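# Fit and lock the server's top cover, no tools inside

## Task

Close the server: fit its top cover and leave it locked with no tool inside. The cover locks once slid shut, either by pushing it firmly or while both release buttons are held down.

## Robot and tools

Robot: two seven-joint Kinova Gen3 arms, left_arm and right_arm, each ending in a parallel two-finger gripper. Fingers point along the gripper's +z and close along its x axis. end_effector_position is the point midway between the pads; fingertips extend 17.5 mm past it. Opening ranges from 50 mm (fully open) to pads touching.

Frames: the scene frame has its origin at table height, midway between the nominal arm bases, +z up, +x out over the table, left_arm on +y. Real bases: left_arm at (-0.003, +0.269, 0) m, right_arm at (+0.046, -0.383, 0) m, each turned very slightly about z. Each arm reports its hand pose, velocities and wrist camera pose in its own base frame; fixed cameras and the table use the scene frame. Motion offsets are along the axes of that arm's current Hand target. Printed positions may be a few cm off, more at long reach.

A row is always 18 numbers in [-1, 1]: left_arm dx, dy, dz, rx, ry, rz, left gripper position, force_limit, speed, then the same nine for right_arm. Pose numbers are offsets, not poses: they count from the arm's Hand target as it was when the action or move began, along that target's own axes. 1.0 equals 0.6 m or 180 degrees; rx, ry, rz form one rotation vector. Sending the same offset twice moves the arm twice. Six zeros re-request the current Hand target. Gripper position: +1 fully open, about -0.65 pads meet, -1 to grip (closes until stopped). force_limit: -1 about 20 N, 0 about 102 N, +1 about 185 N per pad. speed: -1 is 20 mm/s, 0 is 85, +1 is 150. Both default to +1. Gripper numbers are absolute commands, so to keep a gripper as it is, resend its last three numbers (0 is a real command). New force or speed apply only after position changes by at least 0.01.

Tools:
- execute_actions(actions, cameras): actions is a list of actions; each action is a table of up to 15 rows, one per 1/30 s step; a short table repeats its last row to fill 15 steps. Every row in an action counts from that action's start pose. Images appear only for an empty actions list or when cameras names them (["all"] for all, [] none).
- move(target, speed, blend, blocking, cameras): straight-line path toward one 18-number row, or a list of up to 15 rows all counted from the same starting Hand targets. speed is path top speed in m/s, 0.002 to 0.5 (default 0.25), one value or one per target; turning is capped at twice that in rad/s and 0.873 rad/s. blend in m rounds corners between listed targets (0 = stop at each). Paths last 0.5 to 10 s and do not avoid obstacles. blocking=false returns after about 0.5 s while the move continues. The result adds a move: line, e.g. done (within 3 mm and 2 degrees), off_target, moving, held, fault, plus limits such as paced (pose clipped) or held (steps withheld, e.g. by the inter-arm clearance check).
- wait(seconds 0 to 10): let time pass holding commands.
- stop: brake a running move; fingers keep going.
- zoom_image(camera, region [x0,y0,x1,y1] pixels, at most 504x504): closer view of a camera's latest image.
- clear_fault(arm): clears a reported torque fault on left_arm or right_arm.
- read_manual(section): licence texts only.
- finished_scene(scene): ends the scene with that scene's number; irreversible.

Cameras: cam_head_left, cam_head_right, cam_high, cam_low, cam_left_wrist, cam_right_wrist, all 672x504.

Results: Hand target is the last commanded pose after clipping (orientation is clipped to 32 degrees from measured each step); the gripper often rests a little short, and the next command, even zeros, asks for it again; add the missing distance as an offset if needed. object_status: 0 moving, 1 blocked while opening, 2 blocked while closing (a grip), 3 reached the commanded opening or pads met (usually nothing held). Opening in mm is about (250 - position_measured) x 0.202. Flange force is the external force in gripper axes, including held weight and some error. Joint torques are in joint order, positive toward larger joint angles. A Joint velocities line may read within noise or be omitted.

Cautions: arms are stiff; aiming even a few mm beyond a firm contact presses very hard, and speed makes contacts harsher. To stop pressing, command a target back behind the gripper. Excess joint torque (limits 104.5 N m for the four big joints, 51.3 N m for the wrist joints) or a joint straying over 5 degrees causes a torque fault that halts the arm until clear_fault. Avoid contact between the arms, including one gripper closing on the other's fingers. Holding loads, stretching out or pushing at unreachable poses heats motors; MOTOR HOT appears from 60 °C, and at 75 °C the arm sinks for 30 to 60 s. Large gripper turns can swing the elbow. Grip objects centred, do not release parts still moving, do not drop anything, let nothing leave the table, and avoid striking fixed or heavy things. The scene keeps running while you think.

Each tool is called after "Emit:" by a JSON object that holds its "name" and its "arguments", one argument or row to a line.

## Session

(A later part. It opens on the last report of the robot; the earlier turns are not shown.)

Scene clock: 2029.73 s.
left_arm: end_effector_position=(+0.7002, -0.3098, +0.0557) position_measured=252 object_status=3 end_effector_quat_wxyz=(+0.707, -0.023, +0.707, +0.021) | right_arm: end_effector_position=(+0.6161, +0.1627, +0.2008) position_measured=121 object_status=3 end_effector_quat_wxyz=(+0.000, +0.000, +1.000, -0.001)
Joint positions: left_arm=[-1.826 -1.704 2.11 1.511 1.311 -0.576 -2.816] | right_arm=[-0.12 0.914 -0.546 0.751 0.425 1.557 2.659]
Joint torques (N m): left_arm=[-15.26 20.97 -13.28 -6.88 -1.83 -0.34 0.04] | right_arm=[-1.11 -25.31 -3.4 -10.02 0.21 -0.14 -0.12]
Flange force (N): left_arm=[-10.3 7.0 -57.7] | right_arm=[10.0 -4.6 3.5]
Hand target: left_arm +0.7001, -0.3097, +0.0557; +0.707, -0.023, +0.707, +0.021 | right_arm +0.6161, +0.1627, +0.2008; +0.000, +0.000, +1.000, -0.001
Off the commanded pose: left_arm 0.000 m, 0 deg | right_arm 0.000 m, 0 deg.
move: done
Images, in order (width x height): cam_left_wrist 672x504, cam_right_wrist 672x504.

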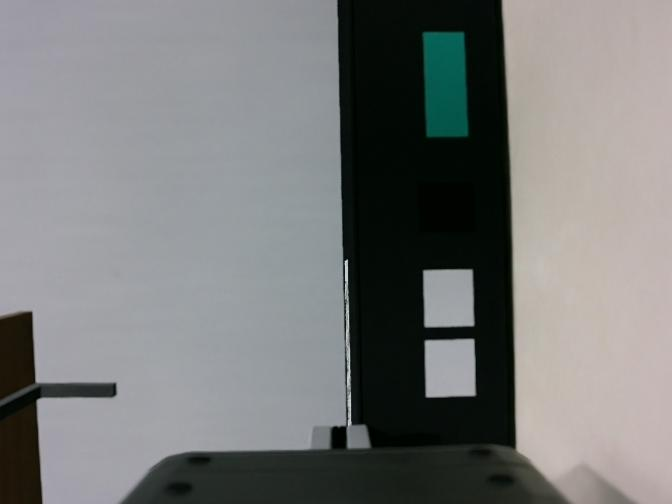

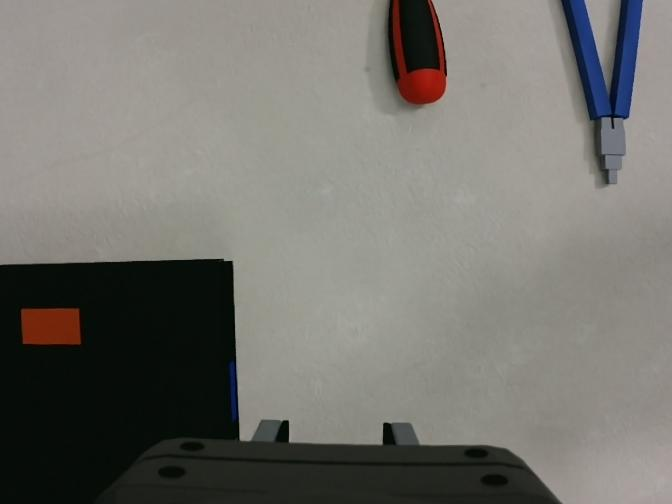

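Emit:
{"name": "move", "arguments": {
  "target": [0,0,-0.08,0,0,0,-1,-0.5,0,0,0,-0.05,0,0,0,0.208,-0.6,-0.5],
  "speed": 0.2,
  "cameras": ["cam_right_wrist","cam_head_left","cam_low"]
}}

Emit:
{"name": "zoom_image", "arguments": {
  "camera": "cam_head_left",
  "region": [290, 170, 390, 270]
}}

Emit:
{"name": "zoom_image", "arguments": {
  "camera": "cam_low",
  "region": [300, 230, 480, 310]
}}

Scene clock: 2055.97 s.
left_arm: end_effector_position=(+0.6522, -0.3127, +0.0557) position_measured=252 object_status=3 end_effector_quat_wxyz=(+0.707, -0.023, +0.707, +0.021) | right_arm: end_effector_position=(+0.6161, +0.1627, +0.2309) position_measured=121 object_status=3 end_effector_quat_wxyz=(+0.000, +0.000, +1.000, -0.001)
Joint positions: left_arm=[-1.721 -1.694 2.145 1.628 1.331 -0.602 -2.785] | right_arm=[-0.138 0.907 -0.544 0.66 0.422 1.645 2.679]
Joint torques (N m): left_arm=[-0.71 20.95 -9.54 2.53 0.77 -3.28 -0.22] | right_arm=[-1.07 -25.38 -3.12 -9.85 0.25 -0.17 -0.17]
Flange force (N): left_arm=[1.9 -0.5 2.0] | right_arm=[9.5 -4.5 3.8]
Hand target: left_arm +0.6522, -0.3127, +0.0557; +0.707, -0.023, +0.707, +0.021 | right_arm +0.6161, +0.1627, +0.2308; +0.000, +0.000, +1.000, -0.001
Off the commanded pose: left_arm 0.000 m, 0 deg | right_arm 0.000 m, 0 deg.
move: done
Images, in order (width x height): cam_head_left 672x504, cam_low 672x504, cam_right_wrist 672x504.

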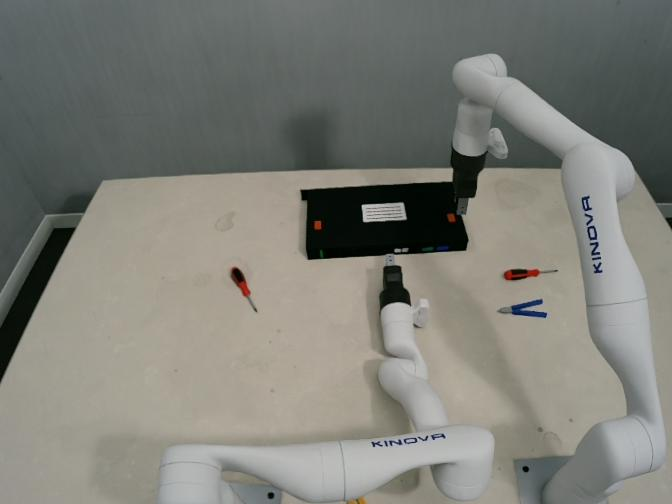

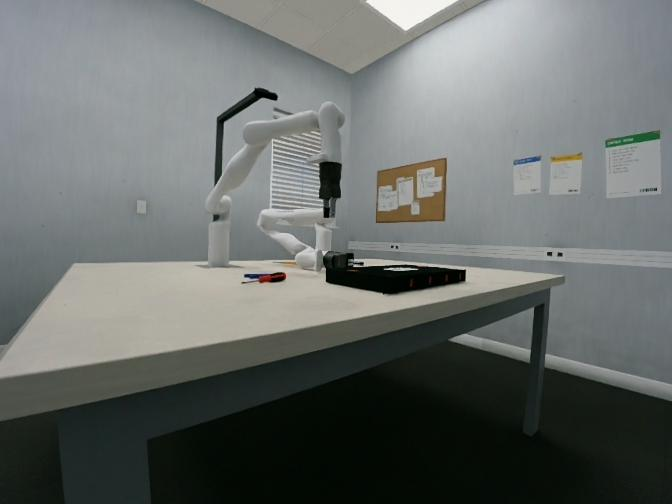

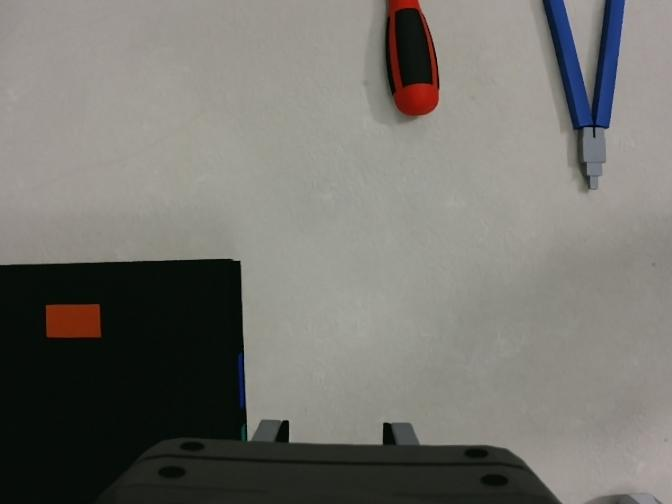

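Scaled by 5.040.

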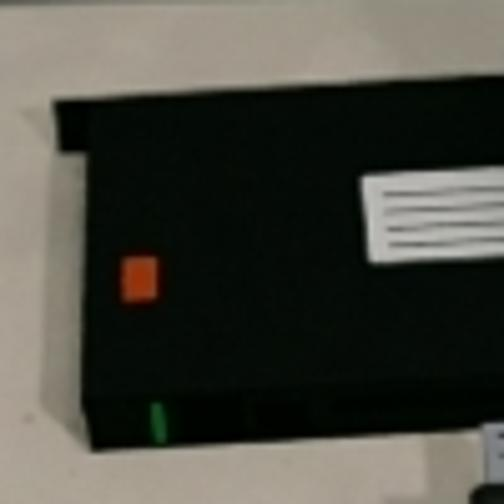

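Scaled by 2.800.

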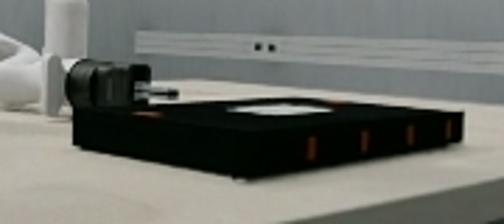

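Emit:
{"name": "finished_scene", "arguments": {
  "scene": 1
}}

The scene is finished: the task was done.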